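# Return three pendant-jogged axes to their home marks

## Task

Using the teach pendant, bring each of the three axes to its home mark by jogging it.

## Robot and tools

Robot: two arms, left_arm and right_arm, each ending in a sixteen-motor hand. right_arm has a right hand and left_arm a mirrored left hand. Base positions in the scene frame: left_arm near (-0.011, +0.452, 0) m and right_arm near (+0.027, -0.352, 0) m, both turned only slightly about z. A camera stand sits behind the arms. The cameras are cam_high, cam_low, cam_left_wrist and cam_right_wrist.

Frames: the scene frame has its origin at table-top height, midway between the nominal bases. +z is up, +x points out over the table, and +y is toward left_arm. Image sides do not match these names. Reported hand positions (m), quaternions (wxyz) and velocities use the scene frame. Commanded offsets use the hand target's own axes. For the right hand, +z runs along the straight fingers toward the tips, +y comes out of the palm face, and +x runs across the palm away from the thumb. On the left hand, +x points toward the thumb. A rigid mast sticks out near the wrist on the palm side, at x +0.05..+0.10 (sign flipped on the left hand) and z -0.16..-0.11, and it can strike things.

The 48-number row, which always covers both arms, has values from -1 to 1 in this order:
1. left_arm dx, dy, dz, rx, ry, rz. These are an offset from that arm's Hand target as it stood when the action began, not an absolute pose. 1.0 equals 0.6 m of travel or 180 degrees, and rx, ry, rz together form one rotation vector.
2. Sixteen left hand goals: index_mcp, index_abd, index_pip, index_dip, middle_mcp, middle_abd, middle_pip, middle_dip, ring_mcp, ring_abd, ring_pip, ring_dip, thumb_cmc, thumb_axl, thumb_mcp, thumb_ipl. Each is an absolute joint goal scaled linearly between the hinge's stops. Straight values: _mcp -0.75, _abd 0, _pip -0.58, _dip -0.70, thumb_cmc -0.71, thumb_axl -0.68, thumb_mcp -0.23, thumb_ipl -0.17. Moving toward +1 curls the finger toward the palm.
3. left current_limit (-1 gives about 11 mA, +1 gives 550 mA) and left speed (set-point rate = (speed+1)/2 x 8.5 rad/s). At the start these are +0.4 and -0.6.
4. The same 24 numbers for right_arm and its hand.
Hand zeros are real goals. To leave a hand unchanged, copy back its hand_goal, hand_current_limit and hand_speed. To hold an arm at its Hand target, send six zeros.

Tools:
- execute_actions(actions, cameras). actions is a list of up to 15 actions. Each action is a list of up to 15 rows, one row per 1/30 s step. If an action has fewer rows, its last row is held to fill the 15 steps. Every row in an action is measured from the same starting target, so repeating an offset in a later action keeps moving the arm further. Images are returned when actions is empty or when cameras is given. ["all"] returns every camera and [] returns none.
- move(target, speed, blend, stop_force, zero, blocking, cameras) drives straight-line paths toward offsets measured from the current Hand targets. target is one 48-number row or a list of up to 15 rows, all measured from the same start. speed is in m/s, 0.002-3.6 with default 0.25, and turning is capped at twice that in rad/s. blend is in m: corner rounding for a list, with 0 meaning stop at each point. stop_force is in N, 3-120, and ends an arm's path when its wrist sensor feels push against the motion. It is unreliable for rotating hands or for light, loose items. Omit it when backing off a contact. Leave zero true (rezero before the move) unless you want contact force to build across steps. blocking=false cannot be used together with stop_force. Paths last at least 0.5 s and at most 10 s, and they do not avoid obstacles. Avoid paths that pass near an arm's own base. The result includes a move: line. done means at rest within 3 mm and 2 degrees of the target. off_target, moving, held and fault are the other outcomes. limits=paced means the pose was clipped, and limits=held means steps were withheld.
- wait(seconds 0-10), stop() to brake a running move, zoom_image(camera, region [x0,y0,x1,y1] px, at most 504 wide and high, from the newest images only), zero_wrist_force(arm), finished_scene(scene=1).

Reading results: Hand target is the last commanded pose after clipping, and the next offsets start from it. The hand often stops short of it. Any further action, even all zeros, asks for it again, and you can also send the remaining gap as an offset. The controller caps commanded orientation at 32 degrees from the measured orientation. Hand data per motor: hand_goal, hand_measured, hand_current_ma and hand_state (moving, goal, blocked, overload). A motor kept at 495 mA or more for 5 s shuts off for 10 s. Wrist force and Wrist torque are given in end-effector axes and are zeroed at scene start, and a third line shows the peak since the last reading. Joint velocities reported as within noise means the arm is still. Joint torques include gravity.

Hazards: each arm is very stiff. Pressing only slightly past a firm contact, about 150 N of force, or reaching a joint torque limit (wrist joints 25.7 N m) stops the arm for 10 s, and hand commands sent during that stop are lost. Approach slowly, since contact force rises with speed and with how far the target lies past the surface. To release a press, command a target back beyond the hand point. The clearance check blocks arm-to-arm approaches, but fingers are not checked, and any collision between the arms can fail the scene. Hot motors give a MOTOR HOT line at 70 °C and lock the arm at 85 °C. Do not hit fixed or heavy objects, and do not let anything drop or leave the table. The goal must remain satisfied after finished_scene with the robot no longer acting.

Each tool is called by a JSON object that holds its "name" and its "arguments".

## Session

{"name": "execute_actions", "arguments": {"actions": [], "cameras": ["all"]}}

Scene clock: 0.00 s.
left_arm: end_effector_position=(+0.6478, +0.2534, +0.3181) hand_goal=(-0.754, +0.000, -0.576, -0.696, -0.754, +0.000, -0.576, -0.696, -0.754, +0.000, -0.576, -0.696, -0.714, -0.678, -0.226, -0.168) hand_measured=(-0.754, +0.000, -0.576, -0.696, -0.754, +0.000, -0.576, -0.696, -0.754, +0.000, -0.576, -0.696, -0.714, -0.678, -0.226, -0.168) hand_current_ma=(+0, +0, +0, +0, +0, +0, +0, +0, +0, +0, +0, +0, +0, +0, +0, +0) hand_state=(goal, goal, goal, goal, goal, goal, goal, goal, goal, goal, goal, goal, goal, goal, goal, goal) hand_current_limit=0.40 hand_speed=-0.60 end_effector_quat_wxyz=(-0.039, +0.772, +0.633, -0.031) | right_arm: end_effector_position=(+0.5376, -0.5861, +0.1794) hand_goal=(-0.754, +0.000, -0.576, -0.696, -0.754, +0.000, -0.576, -0.696, -0.754, +0.000, -0.576, -0.696, -0.714, -0.678, -0.226, -0.168) hand_measured=(-0.754, +0.000, -0.576, -0.696, -0.754, +0.000, -0.576, -0.696, -0.754, +0.000, -0.576, -0.696, -0.714, -0.678, -0.226, -0.168) hand_current_ma=(+0, +0, +0, +0, +0, +0, +0, +0, +0, +0, +0, +0, +0, +0, +0, +0) hand_state=(goal, goal, goal, goal, goal, goal, goal, goal, goal, goal, goal, goal, goal, goal, goal, goal) hand_current_limit=0.40 hand_speed=-0.60 end_effector_quat_wxyz=(+0.372, +0.864, +0.046, +0.336)
Joint positions: left_arm=[3.023 -1.867 -1.285 -1.66 1.579 0.073] | right_arm=[-0.356 -1.074 2.322 -3.836 -1.899 0.879]
Joint velocities: within noise
Joint torques (N m): no reading
Motor temperatures (°C): left_arm=[30 29 24 37 38 38] | right_arm=[33 31 31 42 31 40]
Wrist force (N): no reading
Wrist torque (N m): no reading
Wrist force, peak (N): no reading
Hand target: left_arm +0.6478, +0.2534, +0.3181; -0.039, +0.772, +0.633, -0.031 | right_arm +0.5376, -0.5861, +0.1794; +0.372, +0.864, +0.046, +0.336

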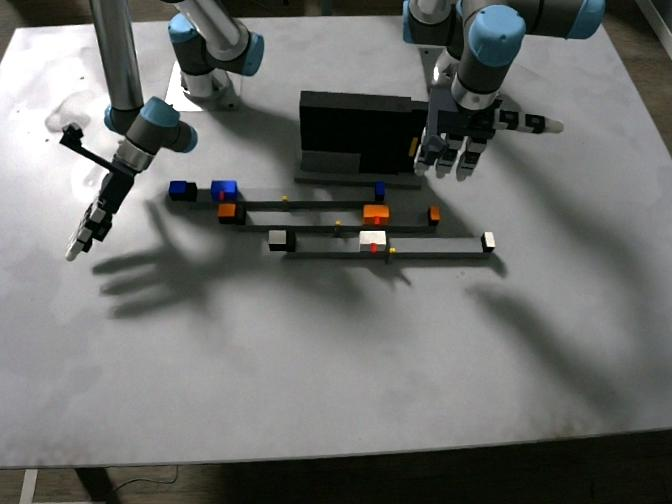

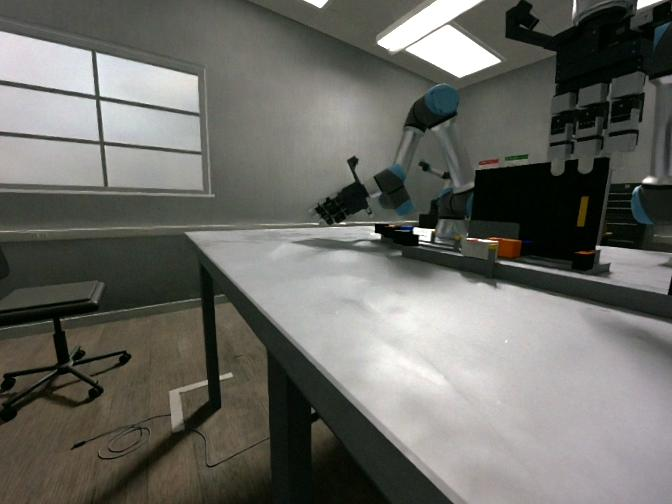

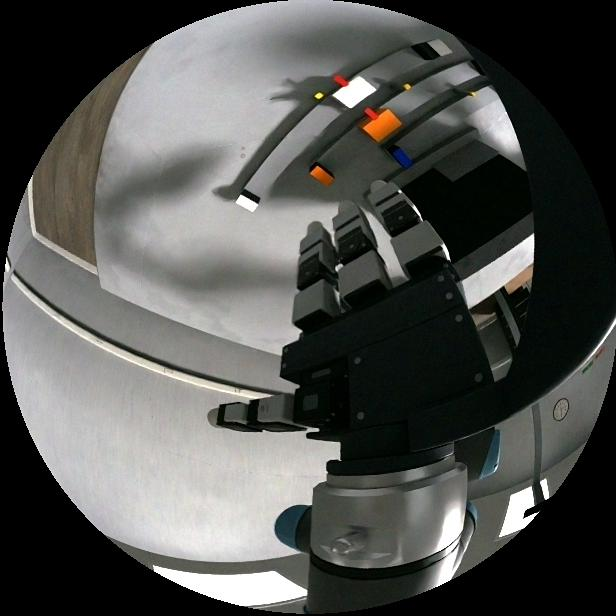

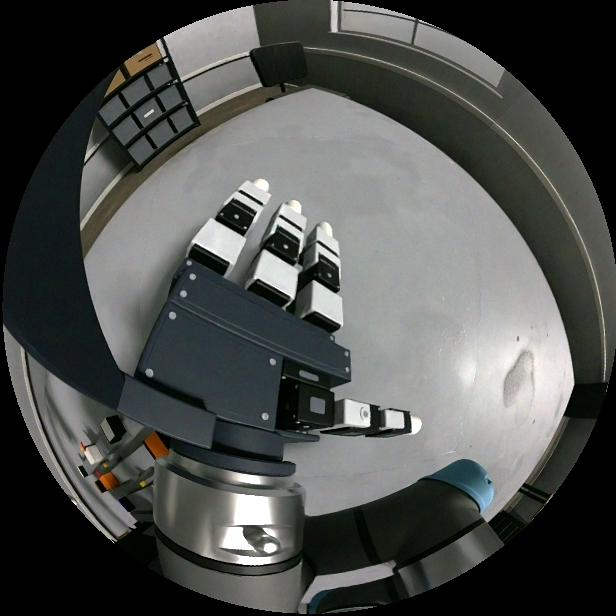

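{"name": "zoom_image", "arguments": {"camera": "cam_high", "region": [260, 70, 500, 270]}}

{"name": "zoom_image", "arguments": {"camera": "cam_high", "region": [150, 160, 330, 280]}}

{"name": "zoom_image", "arguments": {"camera": "cam_low", "region": [360, 130, 672, 300]}}

{"name": "zoom_image", "arguments": {"camera": "cam_left_wrist", "region": [220, 20, 560, 330]}}

{"name": "zoom_image", "arguments": {"camera": "cam_right_wrist", "region": [40, 360, 260, 560]}}

Scaled by 2.100.

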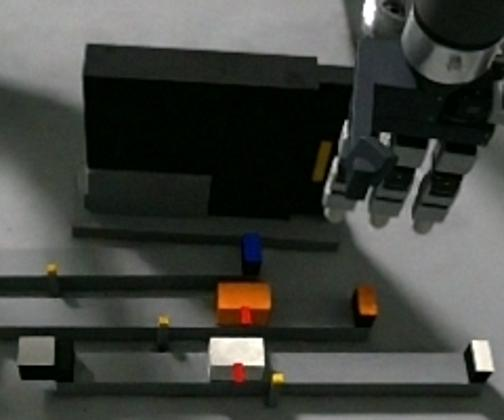

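Scaled by 2.800.

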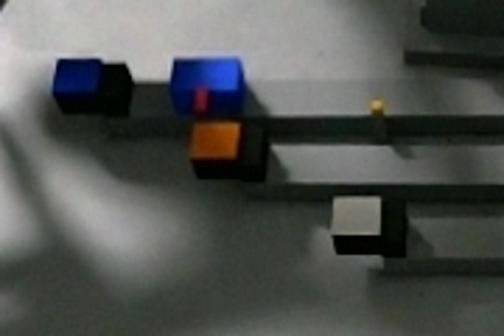

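Scaled by 1.615.

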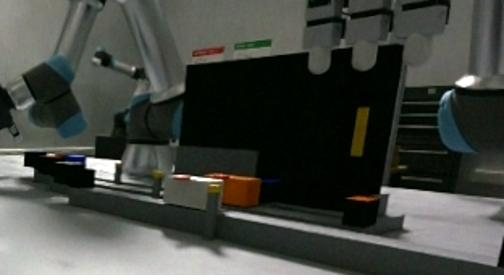

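Scaled by 1.482 from the camera's 616x616 image, which has a finer 880x880 frame.

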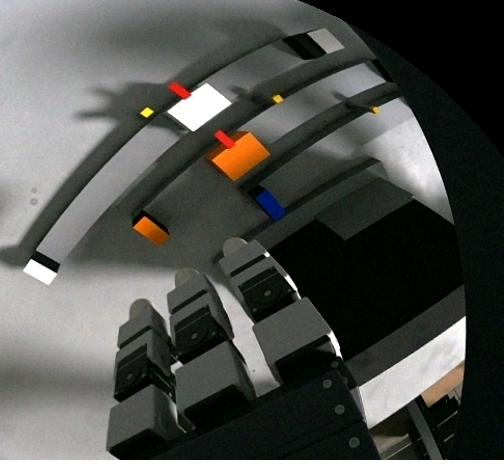

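Scaled by 2.291 from the camera's 616x616 image, which has a finer 880x880 frame.

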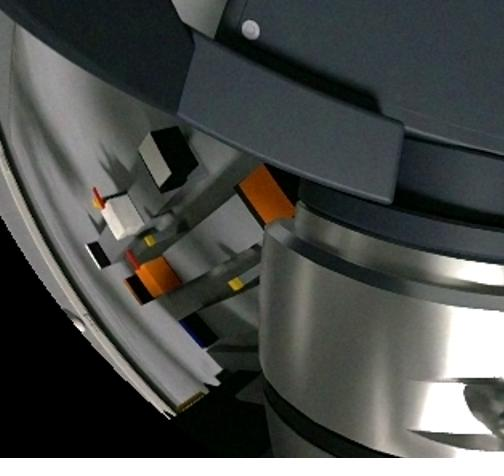

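{"name": "zoom_image", "arguments": {"camera": "cam_low", "region": [450, 140, 630, 290]}}

{"name": "zoom_image", "arguments": {"camera": "cam_high", "region": [290, 80, 440, 200]}}

{"name": "zoom_image", "arguments": {"camera": "cam_left_wrist", "region": [380, 100, 560, 300]}}

Scaled by 2.800.

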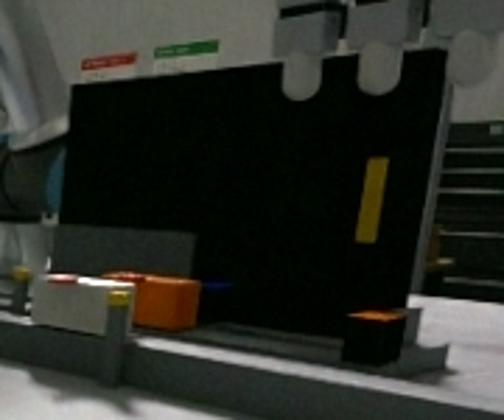

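Scaled by 3.360.

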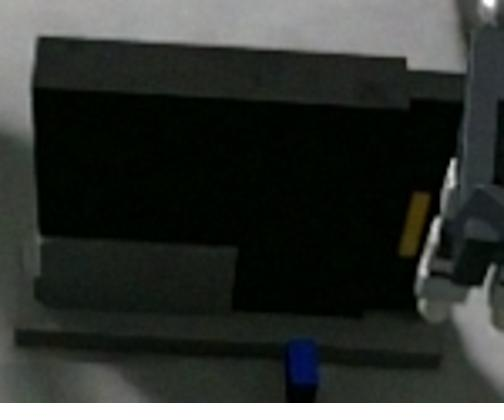

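Scaled by 2.520 from the camera's 616x616 image, which has a finer 880x880 frame.

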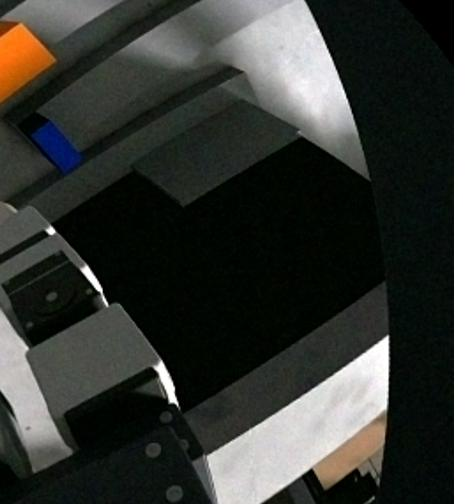

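{"name": "move", "arguments": {"target": [0,0,0,0,0,0,-0.754,0,-0.576,-0.696,-0.754,0,-0.576,-0.696,-0.754,0,-0.576,-0.696,-0.714,-0.678,-0.226,-0.168,0.4,-0.6,-0.002,0.0178,-0.5828,-0.034,0.145,-0.133,-0.754,0,-0.576,-0.696,-0.754,0,-0.576,-0.696,-0.754,0,-0.576,-0.696,-0.714,-0.678,-0.226,-0.168,0.4,-0.6], "speed": 0.3, "cameras": ["cam_right_wrist", "cam_high"]}}

Scene clock: 229.13 s.
left_arm: end_effector_position=(+0.6478, +0.2534, +0.3181) hand_goal=(-0.754, +0.000, -0.576, -0.696, -0.754, +0.000, -0.576, -0.696, -0.754, +0.000, -0.576, -0.696, -0.714, -0.678, -0.226, -0.168) hand_measured=(-0.754, +0.000, -0.576, -0.696, -0.754, +0.000, -0.576, -0.696, -0.754, +0.000, -0.576, -0.696, -0.714, -0.678, -0.224, -0.168) hand_current_ma=(+2, +0, -2, +0, +2, +0, -2, +0, +2, +0, -2, +0, -1, +2, +7, +1) hand_state=(goal, goal, goal, goal, goal, goal, goal, goal, goal, goal, goal, goal, goal, goal, goal, goal) hand_current_limit=0.40 hand_speed=-0.60 end_effector_quat_wxyz=(-0.039, +0.772, +0.633, -0.031) | right_arm: end_effector_position=(+0.3865, -0.4439, +0.3036) hand_goal=(-0.754, +0.000, -0.576, -0.696, -0.754, +0.000, -0.576, -0.696, -0.754, +0.000, -0.576, -0.696, -0.714, -0.678, -0.226, -0.168) hand_measured=(-0.762, -0.002, -0.578, -0.696, -0.762, -0.002, -0.578, -0.696, -0.762, -0.002, -0.578, -0.696, -0.722, -0.678, -0.226, -0.168) hand_current_ma=(-20, -2, -3, +0, -22, -2, -3, +0, -20, -2, -3, +0, -18, +1, +1, +0) hand_state=(goal, goal, goal, goal, goal, goal, goal, goal, goal, goal, goal, goal, goal, goal, goal, goal) hand_current_limit=0.40 hand_speed=-0.60 end_effector_quat_wxyz=(+0.437, +0.770, +0.215, +0.413)
Joint positions: left_arm=[3.023 -1.867 -1.285 -1.66 1.579 0.073] | right_arm=[-0.255 -1.527 2.823 -4.149 -1.803 0.552]
Joint torques (N m): left_arm=[-1.8 36.03 20.19 1.99 0.11 0.04] | right_arm=[-13.26 -16.13 -18.46 -4.89 -1.98 1.15]
Wrist force (N): left_arm=[-0.2 0.1 -0.1] | right_arm=[0.4 0.0 0.1]
Wrist torque (N m): left_arm=[0.02 0.02 -0.02] | right_arm=[0.04 -0.01 -0.03]
Wrist force, peak (N): left_arm=[-0.5 0.2 0.2] | right_arm=[4.6 7.3 -10.2]
Hand target: left_arm +0.6478, +0.2534, +0.3181; -0.039, +0.772, +0.633, -0.031 | right_arm +0.3864, -0.4439, +0.3038; +0.437, +0.769, +0.215, +0.413 (not the last commanded pose)
Off the commanded pose: left_arm 0.000 m, 0 deg | right_arm 0.108 m, 11 deg.
move: held (right_arm; a check stopped the path); limits=held
pose unreachable (right arm): on one or more control steps of this call, first in action 0 (counted from 0), this arm could not follow its commanded pose, so it was not sent that pose on those steps. It may still have moved: this result reports where it is.
cause: moving toward the commanded pose would bring two parts of the arm too close to each other (joints 3 (elbow) and 4 (wrist 1) lie between them).
camera_calibration:
cam_right_wrist: T_world_to_cam=[[-0.420444, -0.890902, 0.171815, -0.245126], [-0.858598, 0.32945, -0.392775, 0.547514], [0.29332, -0.31266, -0.903442, 0.143464], [0, 0, 0, 1]] pos_world=[0.324952, -0.353906, 0.386777]
Images, in order (width x height): cam_high 672x504, cam_right_wrist 616x616.

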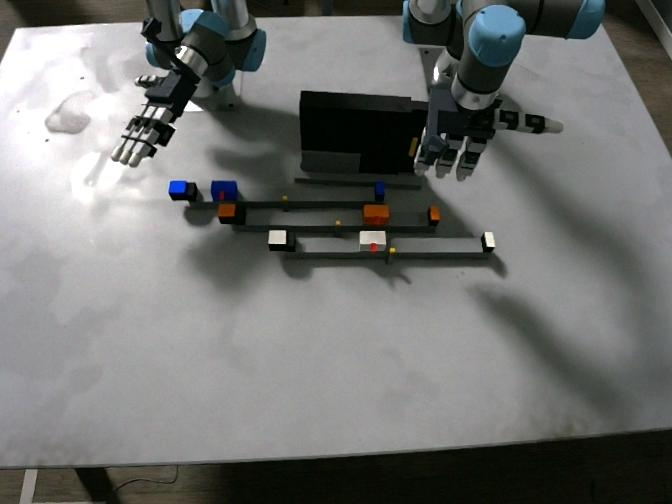

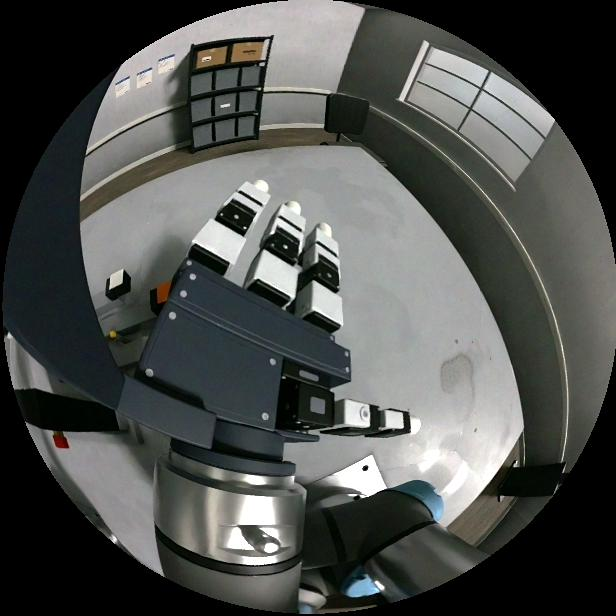

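{"name": "zoom_image", "arguments": {"camera": "cam_right_wrist", "region": [10, 320, 160, 480]}}

Scaled by 3.150 from the camera's 616x616 image, which has a finer 880x880 frame.

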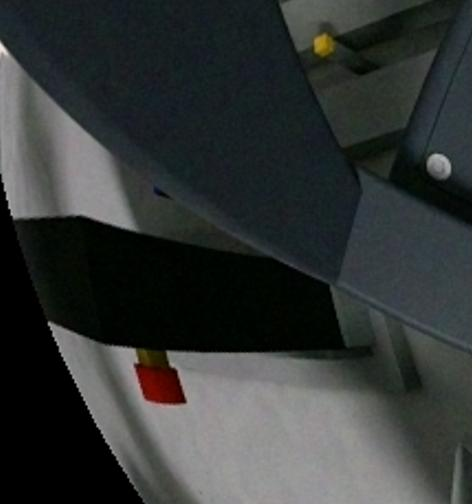

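{"name": "move", "arguments": {"target": [[0,0,0,0,0,0,-0.754,0,-0.576,-0.696,-0.754,0,-0.576,-0.696,-0.754,0,-0.576,-0.696,-0.714,-0.678,-0.226,-0.168,0.4,-0.6,0.58,-0.0197,-0.3038,0.238,0.188,-0.297,-0.754,0,-0.576,-0.696,-0.754,0,-0.576,-0.696,-0.754,0,-0.576,-0.696,-0.714,-0.678,-0.226,-0.168,0.4,-0.6],[0,0,0,0,0,0,-0.754,0,-0.576,-0.696,-0.754,0,-0.576,-0.696,-0.754,0,-0.576,-0.696,-0.714,-0.678,-0.226,-0.168,0.4,-0.6,0.3443,-0.0878,-0.7735,0.238,0.188,-0.297,-0.754,0,-0.576,-0.696,-0.754,0,-0.576,-0.696,-0.754,0,-0.576,-0.696,-0.714,-0.678,-0.226,-0.168,0.4,-0.6],[0,0,0,0,0,0,-0.754,0,-0.576,-0.696,-0.754,0,-0.576,-0.696,-0.754,0,-0.576,-0.696,-0.714,-0.678,-0.226,-0.168,0.4,-0.6,0.2637,-0.241,-0.7235,0.238,0.188,-0.297,-0.754,0,-0.576,-0.696,-0.754,0,-0.576,-0.696,-0.754,0,-0.576,-0.696,-0.714,-0.678,-0.226,-0.168,0.4,-0.6]], "speed": 0.25, "blend": [0.05,0.05,0], "cameras": ["cam_right_wrist", "cam_high"]}}

Scene clock: 415.37 s.
left_arm: end_effector_position=(+0.6478, +0.2534, +0.3181) hand_goal=(-0.754, +0.000, -0.576, -0.696, -0.754, +0.000, -0.576, -0.696, -0.754, +0.000, -0.576, -0.696, -0.714, -0.678, -0.226, -0.168) hand_measured=(-0.754, +0.000, -0.576, -0.696, -0.754, +0.000, -0.576, -0.696, -0.754, +0.000, -0.576, -0.696, -0.714, -0.678, -0.224, -0.168) hand_current_ma=(+2, +0, -2, +0, +2, +0, -2, +0, +2, +0, -2, +0, -1, +2, +7, +1) hand_state=(goal, goal, goal, goal, goal, goal, goal, goal, goal, goal, goal, goal, goal, goal, goal, goal) hand_current_limit=0.40 hand_speed=-0.60 end_effector_quat_wxyz=(-0.039, +0.772, +0.633, -0.031) | right_arm: end_effector_position=(+0.1228, -0.0435, +0.3717) hand_goal=(-0.754, +0.000, -0.576, -0.696, -0.754, +0.000, -0.576, -0.696, -0.754, +0.000, -0.576, -0.696, -0.714, -0.678, -0.226, -0.168) hand_measured=(-0.762, -0.002, -0.578, -0.696, -0.762, -0.002, -0.578, -0.696, -0.762, -0.002, -0.578, -0.696, -0.722, -0.678, -0.224, -0.168) hand_current_ma=(-20, -2, -3, +0, -22, -2, -3, +0, -20, -2, -3, +0, -18, +1, +4, +0) hand_state=(goal, goal, goal, goal, goal, goal, goal, goal, goal, goal, goal, goal, goal, goal, goal, goal) hand_current_limit=0.40 hand_speed=-0.60 end_effector_quat_wxyz=(+0.196, +0.550, +0.765, +0.271)
Joint positions: left_arm=[3.023 -1.867 -1.285 -1.66 1.579 0.073] | right_arm=[1.531 -2.144 2.282 -2.02 -2.189 1.061]
Joint torques (N m): left_arm=[-1.86 36.83 19.87 2.01 0.28 -0.2] | right_arm=[-12.93 -4.05 -12.14 -5.38 -3.17 1.16]
Wrist force (N): left_arm=[0.1 0.0 -0.2] | right_arm=[-0.5 -0.4 0.6]
Wrist torque (N m): left_arm=[0.02 -0.03 0.01] | right_arm=[-0.13 0.00 0.07]
Wrist force, peak (N): left_arm=[0.2 0.1 0.5] | right_arm=[-0.5 -2.3 2.5]
Hand target: left_arm +0.6478, +0.2534, +0.3181; -0.039, +0.772, +0.633, -0.031 | right_arm +0.1228, -0.0435, +0.3716; +0.196, +0.550, +0.765, +0.271
Off the commanded pose: left_arm 0.000 m, 0 deg | right_arm 0.000 m, 0 deg.
move: done
camera_calibration:
cam_right_wrist: T_world_to_cam=[[0.735768, -0.573353, 0.360434, -0.209292], [-0.672347, -0.682233, 0.28724, -0.10359], [0.0812105, -0.453679, -0.887457, 0.421452], [0, 0, 0, 1]] pos_world=[0.0501148, 0.00053341, 0.479212]
Images, in order (width x height): cam_high 672x504, cam_right_wrist 616x616.

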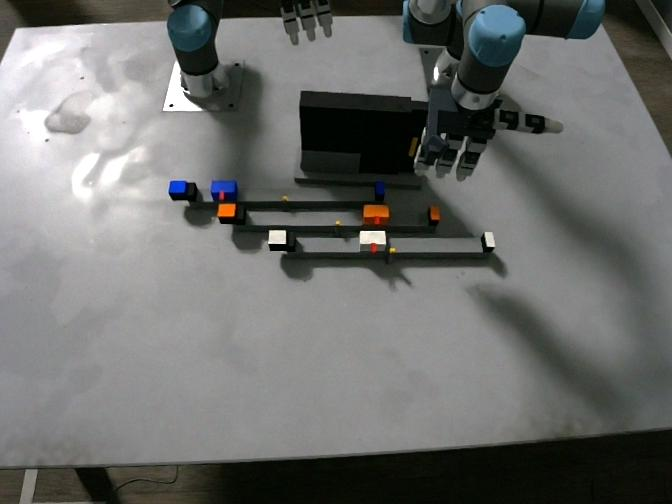

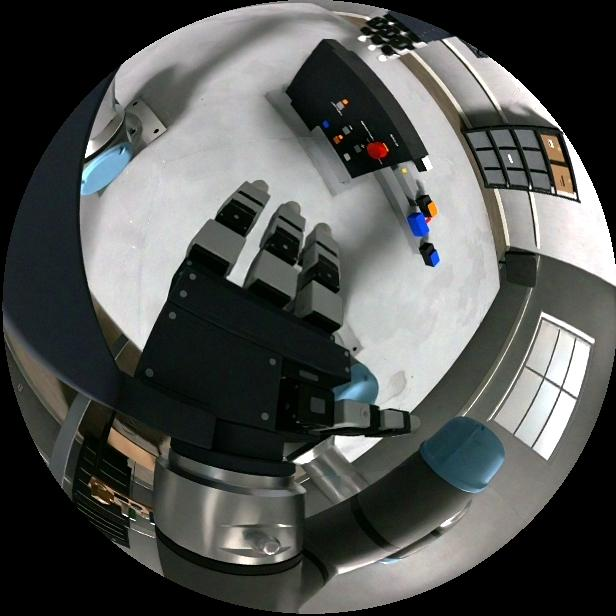

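{"name": "zoom_image", "arguments": {"camera": "cam_right_wrist", "region": [280, 30, 440, 190]}}

{"name": "zoom_image", "arguments": {"camera": "cam_right_wrist", "region": [315, 85, 405, 175]}}

Scaled by 3.150 from the camera's 616x616 image, which has a finer 880x880 frame.

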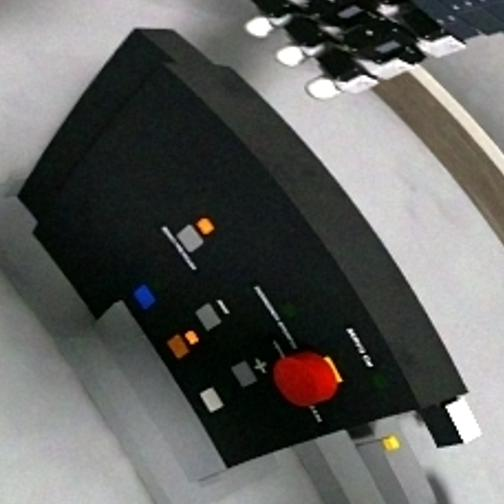

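Scaled by 5.600 from the camera's 616x616 image, which has a finer 880x880 frame.

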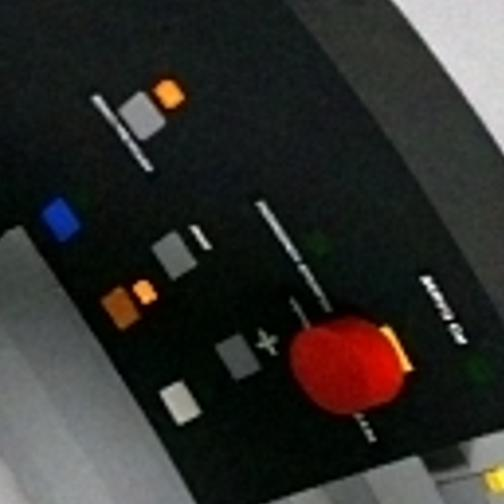

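{"name": "move", "arguments": {"target": [0,0,0,0,0,0,-0.754,0,-0.576,-0.696,-0.754,0,-0.576,-0.696,-0.754,0,-0.576,-0.696,-0.714,-0.678,-0.226,-0.168,0.4,-0.6,-0.0405,0.0038,0.2718,0,0,0,0.479,0,0.883,0.174,0.479,0,0.883,0.174,0.479,0,0.883,0.174,-0.714,-0.678,-0.226,-0.168,0.4,-0.6], "speed": 0.15, "cameras": ["cam_right_wrist"]}}

{"name": "zoom_image", "arguments": {"camera": "cam_right_wrist", "region": [270, 20, 450, 200]}}

Scene clock: 470.73 s.
left_arm: end_effector_position=(+0.6478, +0.2534, +0.3181) hand_goal=(-0.754, +0.000, -0.576, -0.696, -0.754, +0.000, -0.576, -0.696, -0.754, +0.000, -0.576, -0.696, -0.714, -0.678, -0.226, -0.168) hand_measured=(-0.754, +0.000, -0.576, -0.696, -0.754, +0.000, -0.576, -0.696, -0.754, +0.000, -0.576, -0.696, -0.714, -0.678, -0.224, -0.168) hand_current_ma=(+2, +0, -2, +0, +2, +0, -2, +0, +2, +0, -2, +0, -1, +2, +7, +1) hand_state=(goal, goal, goal, goal, goal, goal, goal, goal, goal, goal, goal, goal, goal, goal, goal, goal) hand_current_limit=0.40 hand_speed=-0.60 end_effector_quat_wxyz=(-0.039, +0.772, +0.633, -0.031) | right_arm: end_effector_position=(+0.2299, -0.0336, +0.2466) hand_goal=(+0.478, +0.000, +0.882, +0.174, +0.478, +0.000, +0.882, +0.174, +0.478, +0.000, +0.882, +0.174, -0.714, -0.678, -0.226, -0.168) hand_measured=(+0.436, -0.002, +0.706, +0.160, +0.426, -0.002, +0.700, +0.164, +0.426, -0.002, +0.704, +0.162, -0.722, -0.678, -0.224, -0.168) hand_current_ma=(-158, -2, -385, -39, -197, -2, -385, -25, -201, -2, -385, -35, -18, +1, +4, +0) hand_state=(blocked, goal, blocked, goal, blocked, goal, blocked, goal, blocked, goal, blocked, goal, goal, goal, goal, goal) hand_current_limit=0.40 hand_speed=-0.60 end_effector_quat_wxyz=(+0.196, +0.550, +0.765, +0.271)
Joint positions: left_arm=[3.023 -1.867 -1.285 -1.66 1.579 0.073] | right_arm=[1.122 -1.959 2.603 -2.75 -2.019 0.628]
Joint torques (N m): left_arm=[-1.81 36.06 20.46 2.03 0.29 -0.3] | right_arm=[-8.16 3.4 -25.15 -5.66 -0.88 -1.1]
Wrist force (N): left_arm=[-0.2 0.0 0.0] | right_arm=[-0.8 -0.5 0.3]
Wrist torque (N m): left_arm=[0.00 0.02 -0.01] | right_arm=[-0.06 -0.01 0.01]
Wrist force, peak (N): left_arm=[-0.2 -0.1 0.5] | right_arm=[-1.3 -0.5 1.8]
Hand target: left_arm +0.6478, +0.2534, +0.3181; -0.039, +0.772, +0.633, -0.031 | right_arm +0.2299, -0.0336, +0.2466; +0.196, +0.550, +0.765, +0.271
Off the commanded pose: left_arm 0.000 m, 0 deg | right_arm 0.000 m, 0 deg.
move: done
camera_calibration:
cam_right_wrist: T_world_to_cam=[[0.735777, -0.573402, 0.360337, -0.237254], [-0.67235, -0.682216, 0.287274, 0.0109978], [0.0811039, -0.453643, -0.887486, 0.306349], [0, 0, 0, 1]] pos_world=[0.157115, 0.0104335, 0.354212]
Images, in order (width x height): cam_right_wrist 616x616.

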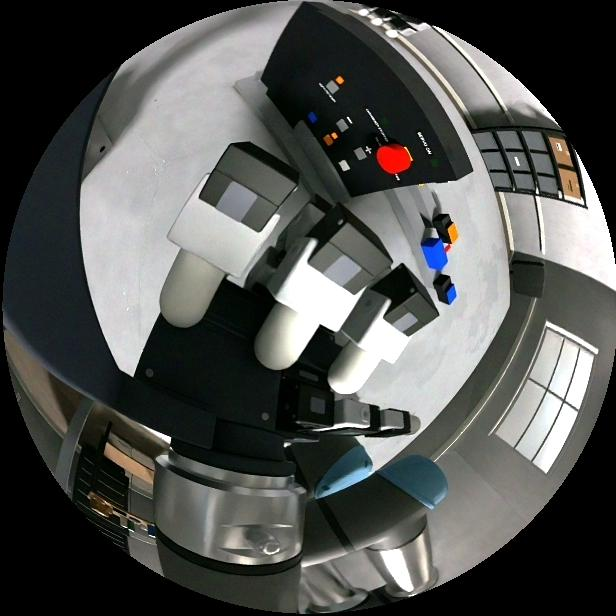

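Scaled by 2.800 from the camera's 616x616 image, which has a finer 880x880 frame.

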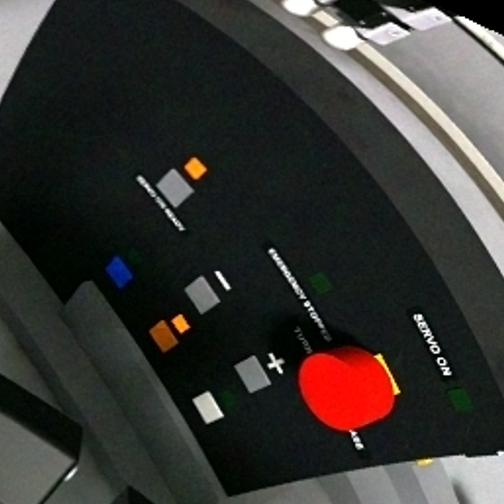

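{"name": "zoom_image", "arguments": {"camera": "cam_right_wrist", "region": [300, 60, 380, 140]}}

{"name": "zoom_image", "arguments": {"camera": "cam_right_wrist", "region": [360, 90, 450, 180]}}

{"name": "zoom_image", "arguments": {"camera": "cam_right_wrist", "region": [310, 70, 360, 120]}}

Scaled by 6.300 from the camera's 616x616 image, which has a finer 880x880 frame.

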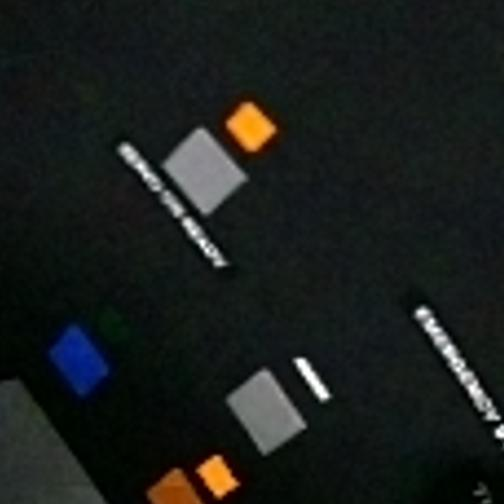

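Scaled by 5.600 from the camera's 616x616 image, which has a finer 880x880 frame.

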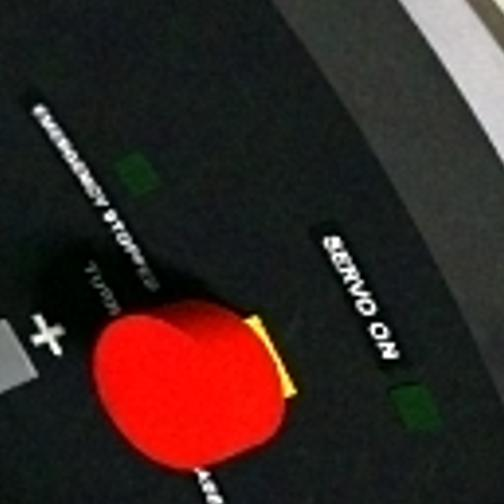

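Scaled by 10.080 from the camera's 616x616 image, which has a finer 880x880 frame.

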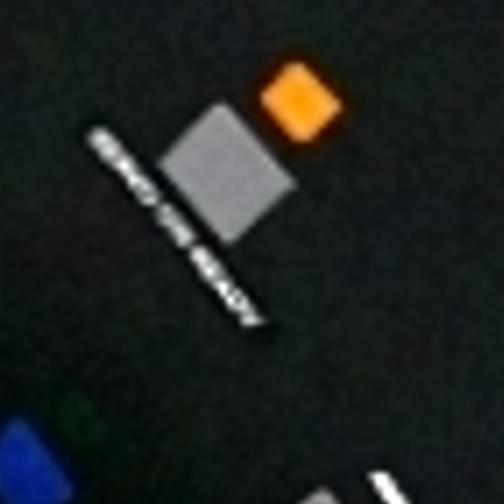

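{"name": "zoom_image", "arguments": {"camera": "cam_right_wrist", "region": [400, 120, 490, 210]}}

{"name": "zoom_image", "arguments": {"camera": "cam_right_wrist", "region": [230, 0, 370, 140]}}

{"name": "zoom_image", "arguments": {"camera": "cam_right_wrist", "region": [300, 120, 400, 220]}}

Scaled by 5.600 from the camera's 616x616 image, which has a finer 880x880 frame.

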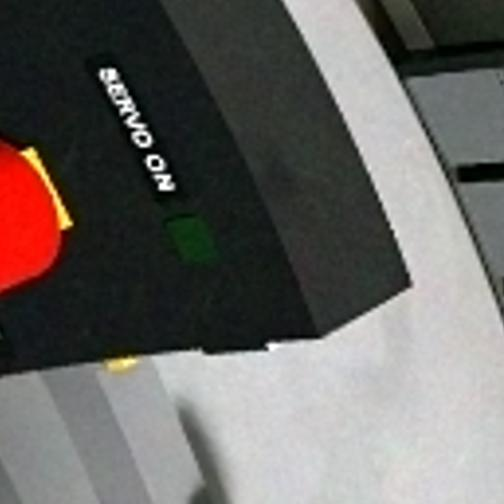

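Scaled by 3.600 from the camera's 616x616 image, which has a finer 880x880 frame.

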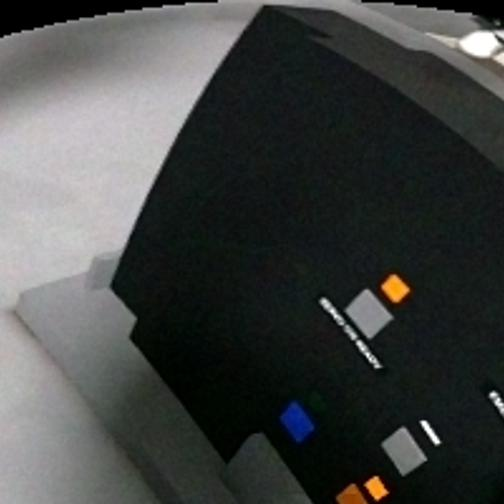

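Scaled by 5.040 from the camera's 616x616 image, which has a finer 880x880 frame.

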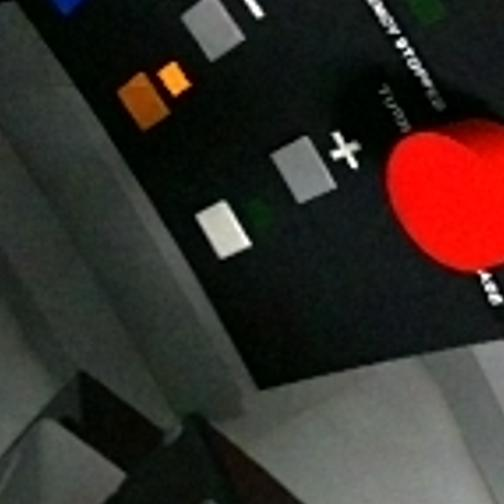

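{"name": "move", "arguments": {"target": [-0.0535,-0.2465,-0.0457,-0.0324,-0.2547,0.9066,-0.754,0,-0.576,-0.696,-0.754,0,-0.576,-0.696,-0.754,0,-0.576,-0.696,-0.714,-0.678,-0.226,-0.168,0.4,-0.6,0,0,0,0,0,0,0.436,0,0.706,0.16,0.436,0,0.706,0.16,0.436,0,0.706,0.16,-0.714,-0.678,-0.226,-0.168,0.4,-0.6], "speed": 0.25, "cameras": ["all"]}}

Scene clock: 672.90 s.
left_arm: end_effector_position=(+0.4999, +0.2502, +0.3601) hand_goal=(-0.754, +0.000, -0.576, -0.696, -0.754, +0.000, -0.576, -0.696, -0.754, +0.000, -0.576, -0.696, -0.714, -0.678, -0.226, -0.168) hand_measured=(-0.756, +0.000, -0.576, -0.696, -0.756, +0.000, -0.576, -0.696, -0.756, +0.000, -0.576, -0.696, -0.718, -0.678, -0.224, -0.168) hand_current_ma=(-7, +0, -2, +0, -6, +0, -2, +0, -8, +0, -2, +0, -8, +2, +7, +1) hand_state=(goal, goal, goal, goal, goal, goal, goal, goal, goal, goal, goal, goal, goal, goal, goal, goal) hand_current_limit=0.40 hand_speed=-0.60 end_effector_quat_wxyz=(+0.223, +0.670, -0.671, -0.226) | right_arm: end_effector_position=(+0.2299, -0.0336, +0.2466) hand_goal=(+0.436, +0.000, +0.706, +0.160, +0.436, +0.000, +0.706, +0.160, +0.436, +0.000, +0.706, +0.160, -0.714, -0.678, -0.226, -0.168) hand_measured=(+0.422, -0.002, +0.702, +0.156, +0.418, -0.002, +0.698, +0.158, +0.418, -0.002, +0.698, +0.156, -0.722, -0.678, -0.224, -0.168) hand_current_ma=(-39, -2, -9, -8, -59, -2, -19, -3, -57, -2, -18, -8, -18, +1, +4, +0) hand_state=(goal, goal, goal, goal, goal, goal, goal, goal, goal, goal, goal, goal, goal, goal, goal, goal) hand_current_limit=0.40 hand_speed=-0.60 end_effector_quat_wxyz=(+0.196, +0.550, +0.765, +0.271)
Joint positions: left_arm=[3.083 -2.228 -0.778 -2.353 1.537 3.091] | right_arm=[1.122 -1.959 2.603 -2.75 -2.019 0.628]
Joint torques (N m): left_arm=[2.36 55.6 8.85 3 -1.06 1.69] | right_arm=[-9.11 -0.32 -9.18 -2.07 -0.04 0.11]
Wrist force (N): left_arm=[0.2 -0.6 0.3] | right_arm=[-0.9 -0.4 0.3]
Wrist torque (N m): left_arm=[-0.11 -0.01 0.06] | right_arm=[-0.05 0.00 0.01]
Wrist force, peak (N): left_arm=[0.9 -0.2 0.6] | right_arm=[-1.2 -0.4 0.5]
Hand target: left_arm +0.4998, +0.2503, +0.3601; +0.223, +0.670, -0.671, -0.226 | right_arm +0.2299, -0.0336, +0.2466; +0.196, +0.550, +0.765, +0.271
Off the commanded pose: left_arm 0.000 m, 0 deg | right_arm 0.000 m, 0 deg.
move: done
camera_calibration:
cam_left_wrist: T_world_to_cam=[[0.508323, 0.750146, -0.422952, -0.317666], [0.860357, -0.421088, 0.287176, -0.486223], [0.0373233, -0.509868, -0.859442, 0.544192], [0, 0, 0, 1]] pos_world=[0.559491, 0.311019, 0.472975]
cam_right_wrist: T_world_to_cam=[[0.735751, -0.573419, 0.360362, -0.237333], [-0.672366, -0.682257, 0.287141, 0.0111154], [0.0812069, -0.453559, -0.887519, 0.306336], [0, 0, 0, 1]] pos_world=[0.157215, 0.0104338, 0.354213]

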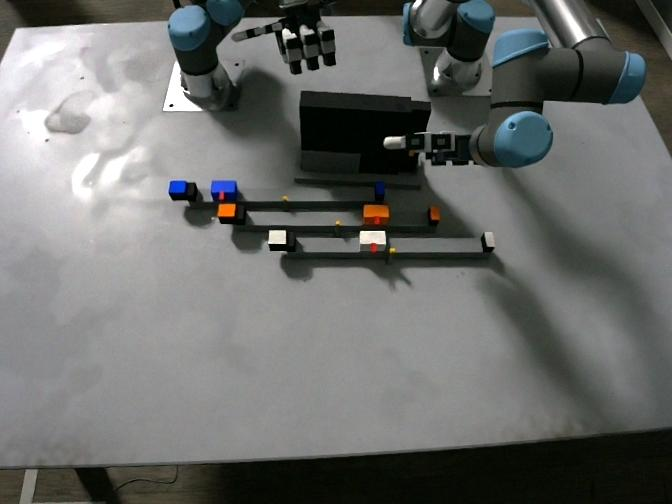

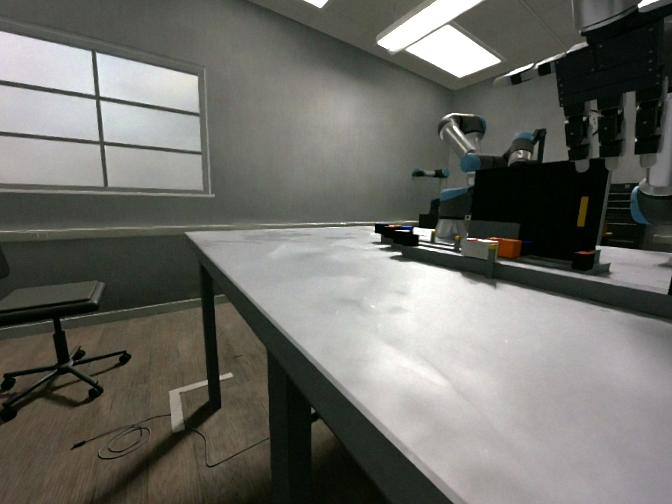

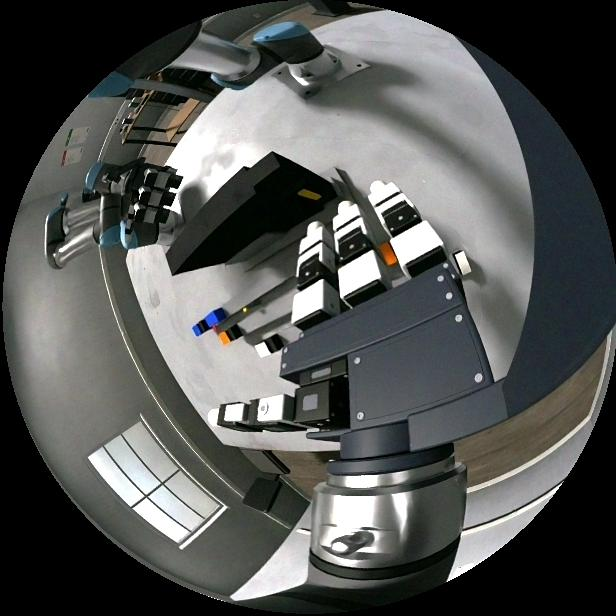

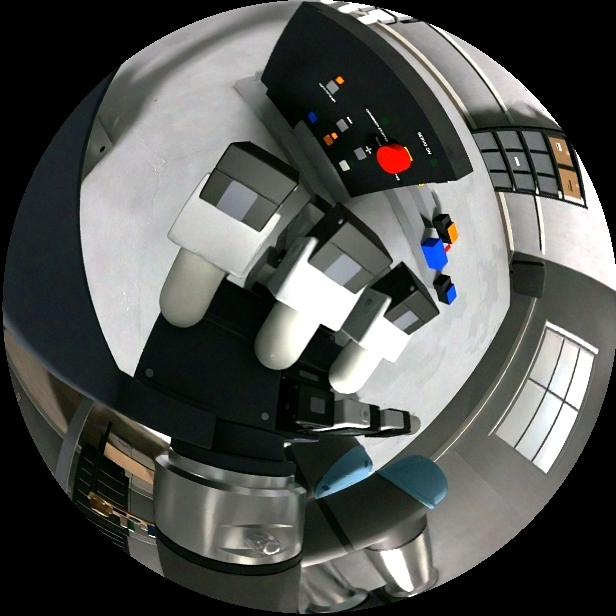

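{"name": "zoom_image", "arguments": {"camera": "cam_left_wrist", "region": [150, 130, 350, 290]}}

{"name": "zoom_image", "arguments": {"camera": "cam_left_wrist", "region": [270, 150, 350, 230]}}

{"name": "zoom_image", "arguments": {"camera": "cam_low", "region": [450, 140, 630, 290]}}

{"name": "zoom_image", "arguments": {"camera": "cam_left_wrist", "region": [180, 180, 420, 370]}}

Scaled by 2.520 from the camera's 616x616 image, which has a finer 880x880 frame.

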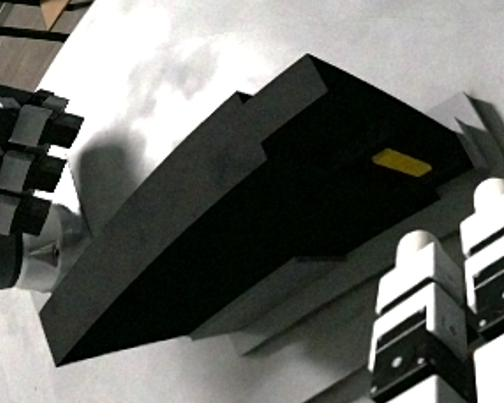

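Scaled by 6.300 from the camera's 616x616 image, which has a finer 880x880 frame.

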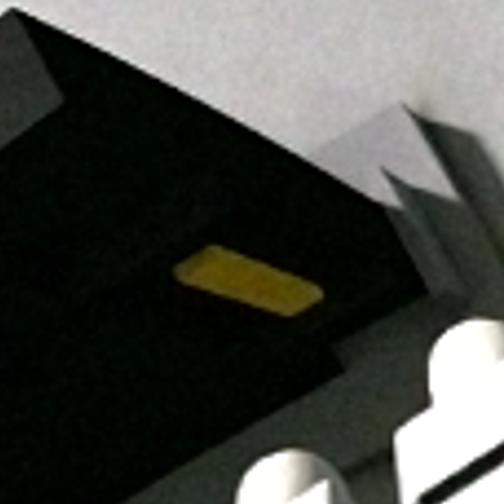

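Scaled by 2.800.

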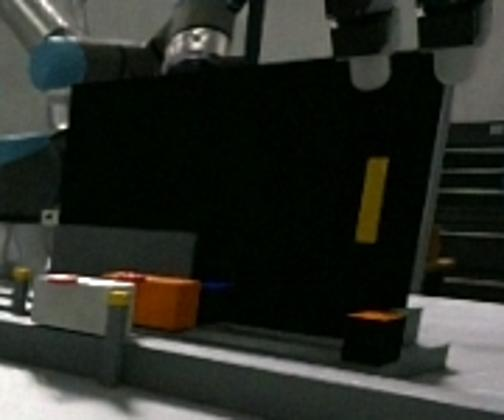

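Scaled by 2.100 from the camera's 616x616 image, which has a finer 880x880 frame.

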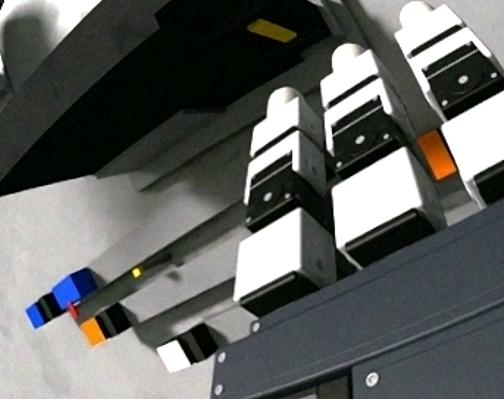

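{"name": "move", "arguments": {"target": [[0,0,0,0,0,0,-0.2466,0,-0.576,-0.696,0.43,0,0.69,0.16,0.43,0,0.69,0.16,-0.714,-0.678,-0.226,-0.168,0.4,-0.6,0,0,0,0,0,0,0.436,0,0.706,0.16,0.436,0,0.706,0.16,0.436,0,0.706,0.16,-0.714,-0.678,-0.226,-0.168,0.4,-0.6],[0.0227,-0.1693,0.2313,0,0,0,-0.2466,0,-0.576,-0.696,0.43,0,0.69,0.16,0.43,0,0.69,0.16,-0.714,-0.678,-0.226,-0.168,0.4,-0.6,0,0,0,0,0,0,0.436,0,0.706,0.16,0.436,0,0.706,0.16,0.436,0,0.706,0.16,-0.714,-0.678,-0.226,-0.168,0.4,-0.6]], "speed": 0.2, "cameras": ["cam_high", "cam_left_wrist", "cam_low"]}}

{"name": "zoom_image", "arguments": {"camera": "cam_left_wrist", "region": [230, 60, 420, 250]}}

{"name": "zoom_image", "arguments": {"camera": "cam_low", "region": [450, 100, 672, 290]}}

{"name": "zoom_image", "arguments": {"camera": "cam_high", "region": [290, 80, 500, 200]}}

Scene clock: 742.70 s.
left_arm: end_effector_position=(+0.4971, +0.2372, +0.1883) hand_goal=(-0.246, +0.000, -0.576, -0.696, +0.430, +0.000, +0.690, +0.160, +0.430, +0.000, +0.690, +0.160, -0.714, -0.678, -0.226, -0.168) hand_measured=(-0.266, +0.000, -0.576, -0.696, +0.418, +0.000, +0.688, +0.158, +0.416, +0.000, +0.688, +0.158, -0.718, -0.678, -0.224, -0.168) hand_current_ma=(-70, +0, -2, +0, -42, +0, -4, -6, -50, +0, -3, -6, -11, +2, +7, +1) hand_state=(goal, goal, goal, goal, goal, goal, goal, goal, goal, goal, goal, goal, goal, goal, goal, goal) hand_current_limit=0.40 hand_speed=-0.60 end_effector_quat_wxyz=(+0.223, +0.670, -0.671, -0.226) | right_arm: end_effector_position=(+0.2299, -0.0336, +0.2466) hand_goal=(+0.436, +0.000, +0.706, +0.160, +0.436, +0.000, +0.706, +0.160, +0.436, +0.000, +0.706, +0.160, -0.714, -0.678, -0.226, -0.168) hand_measured=(+0.422, -0.002, +0.702, +0.156, +0.418, -0.002, +0.698, +0.158, +0.418, -0.002, +0.698, +0.156, -0.722, -0.678, -0.224, -0.168) hand_current_ma=(-39, -2, -9, -8, -59, -2, -19, -3, -57, -2, -18, -8, -18, +1, +4, +0) hand_state=(goal, goal, goal, goal, goal, goal, goal, goal, goal, goal, goal, goal, goal, goal, goal, goal) hand_current_limit=0.40 hand_speed=-0.60 end_effector_quat_wxyz=(+0.196, +0.550, +0.765, +0.271)
Joint positions: left_arm=[3.065 -2.265 -1.158 -1.936 1.526 3.076] | right_arm=[1.122 -1.959 2.603 -2.75 -2.019 0.628]
Joint torques (N m): left_arm=[6.47 47.24 9.66 2.87 0.72 1.35] | right_arm=[-8.22 -5.2 -9.68 -1.18 -1.09 0.81]
Wrist force (N): left_arm=[0.6 -0.5 0.8] | right_arm=[-1.0 -0.3 0.4]
Wrist torque (N m): left_arm=[-0.11 -0.08 0.07] | right_arm=[-0.05 0.02 0.00]
Wrist force, peak (N): left_arm=[0.6 -1.6 2.0] | right_arm=[-1.3 -0.5 0.3]
Hand target: left_arm +0.4971, +0.2372, +0.1881; +0.223, +0.670, -0.671, -0.226 | right_arm +0.2299, -0.0336, +0.2466; +0.196, +0.550, +0.765, +0.271
Off the commanded pose: left_arm 0.000 m, 0 deg | right_arm 0.000 m, 0 deg.
move: done
camera_calibration:
cam_left_wrist: T_world_to_cam=[[0.50854, 0.749958, -0.423024, -0.379163], [0.860233, -0.421281, 0.287266, -0.439865], [0.0372256, -0.509985, -0.859377, 0.389949], [0, 0, 0, 1]] pos_world=[0.55669, 0.297918, 0.301076]
Images, in order (width x height): cam_high 672x504, cam_low 672x504, cam_left_wrist 616x616.

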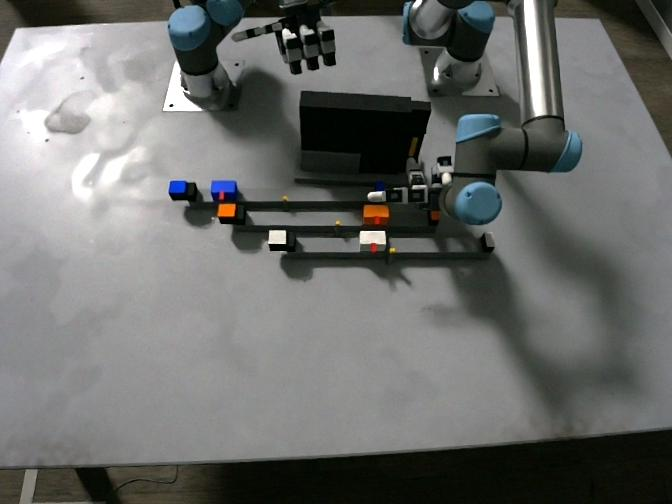

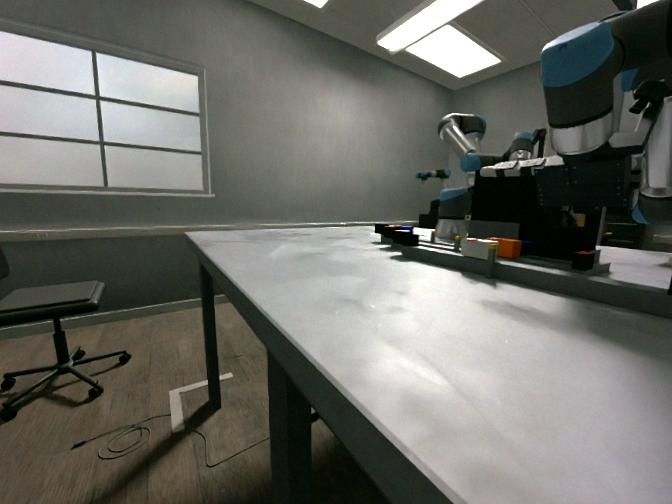

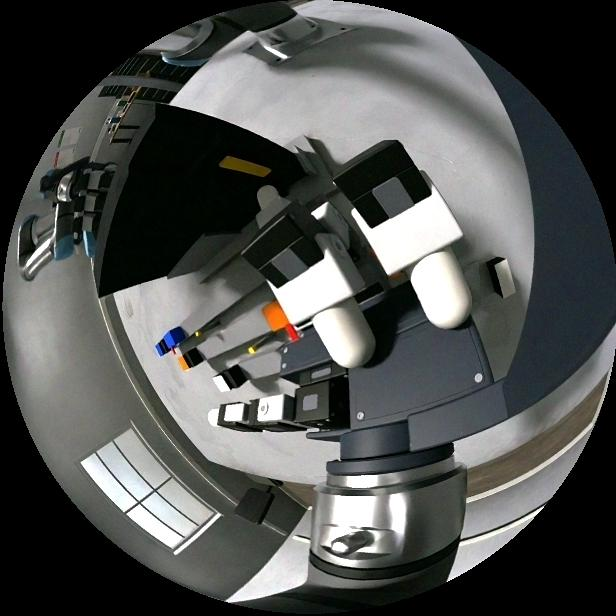

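Scaled by 2.653 from the camera's 616x616 image, which has a finer 880x880 frame.

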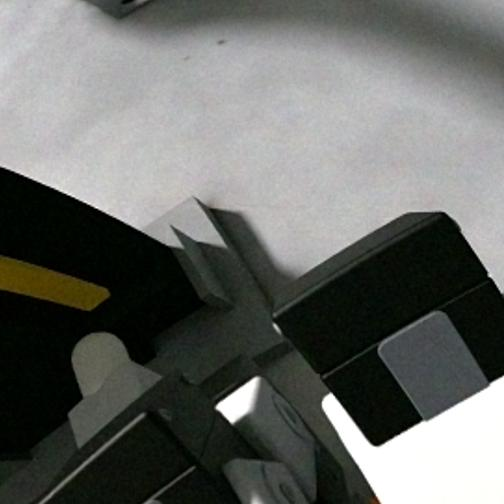

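Scaled by 2.270.

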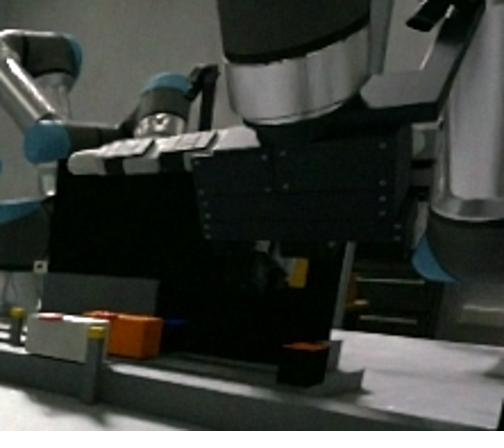

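Scaled by 2.400.

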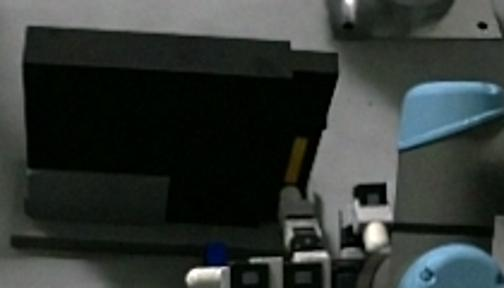

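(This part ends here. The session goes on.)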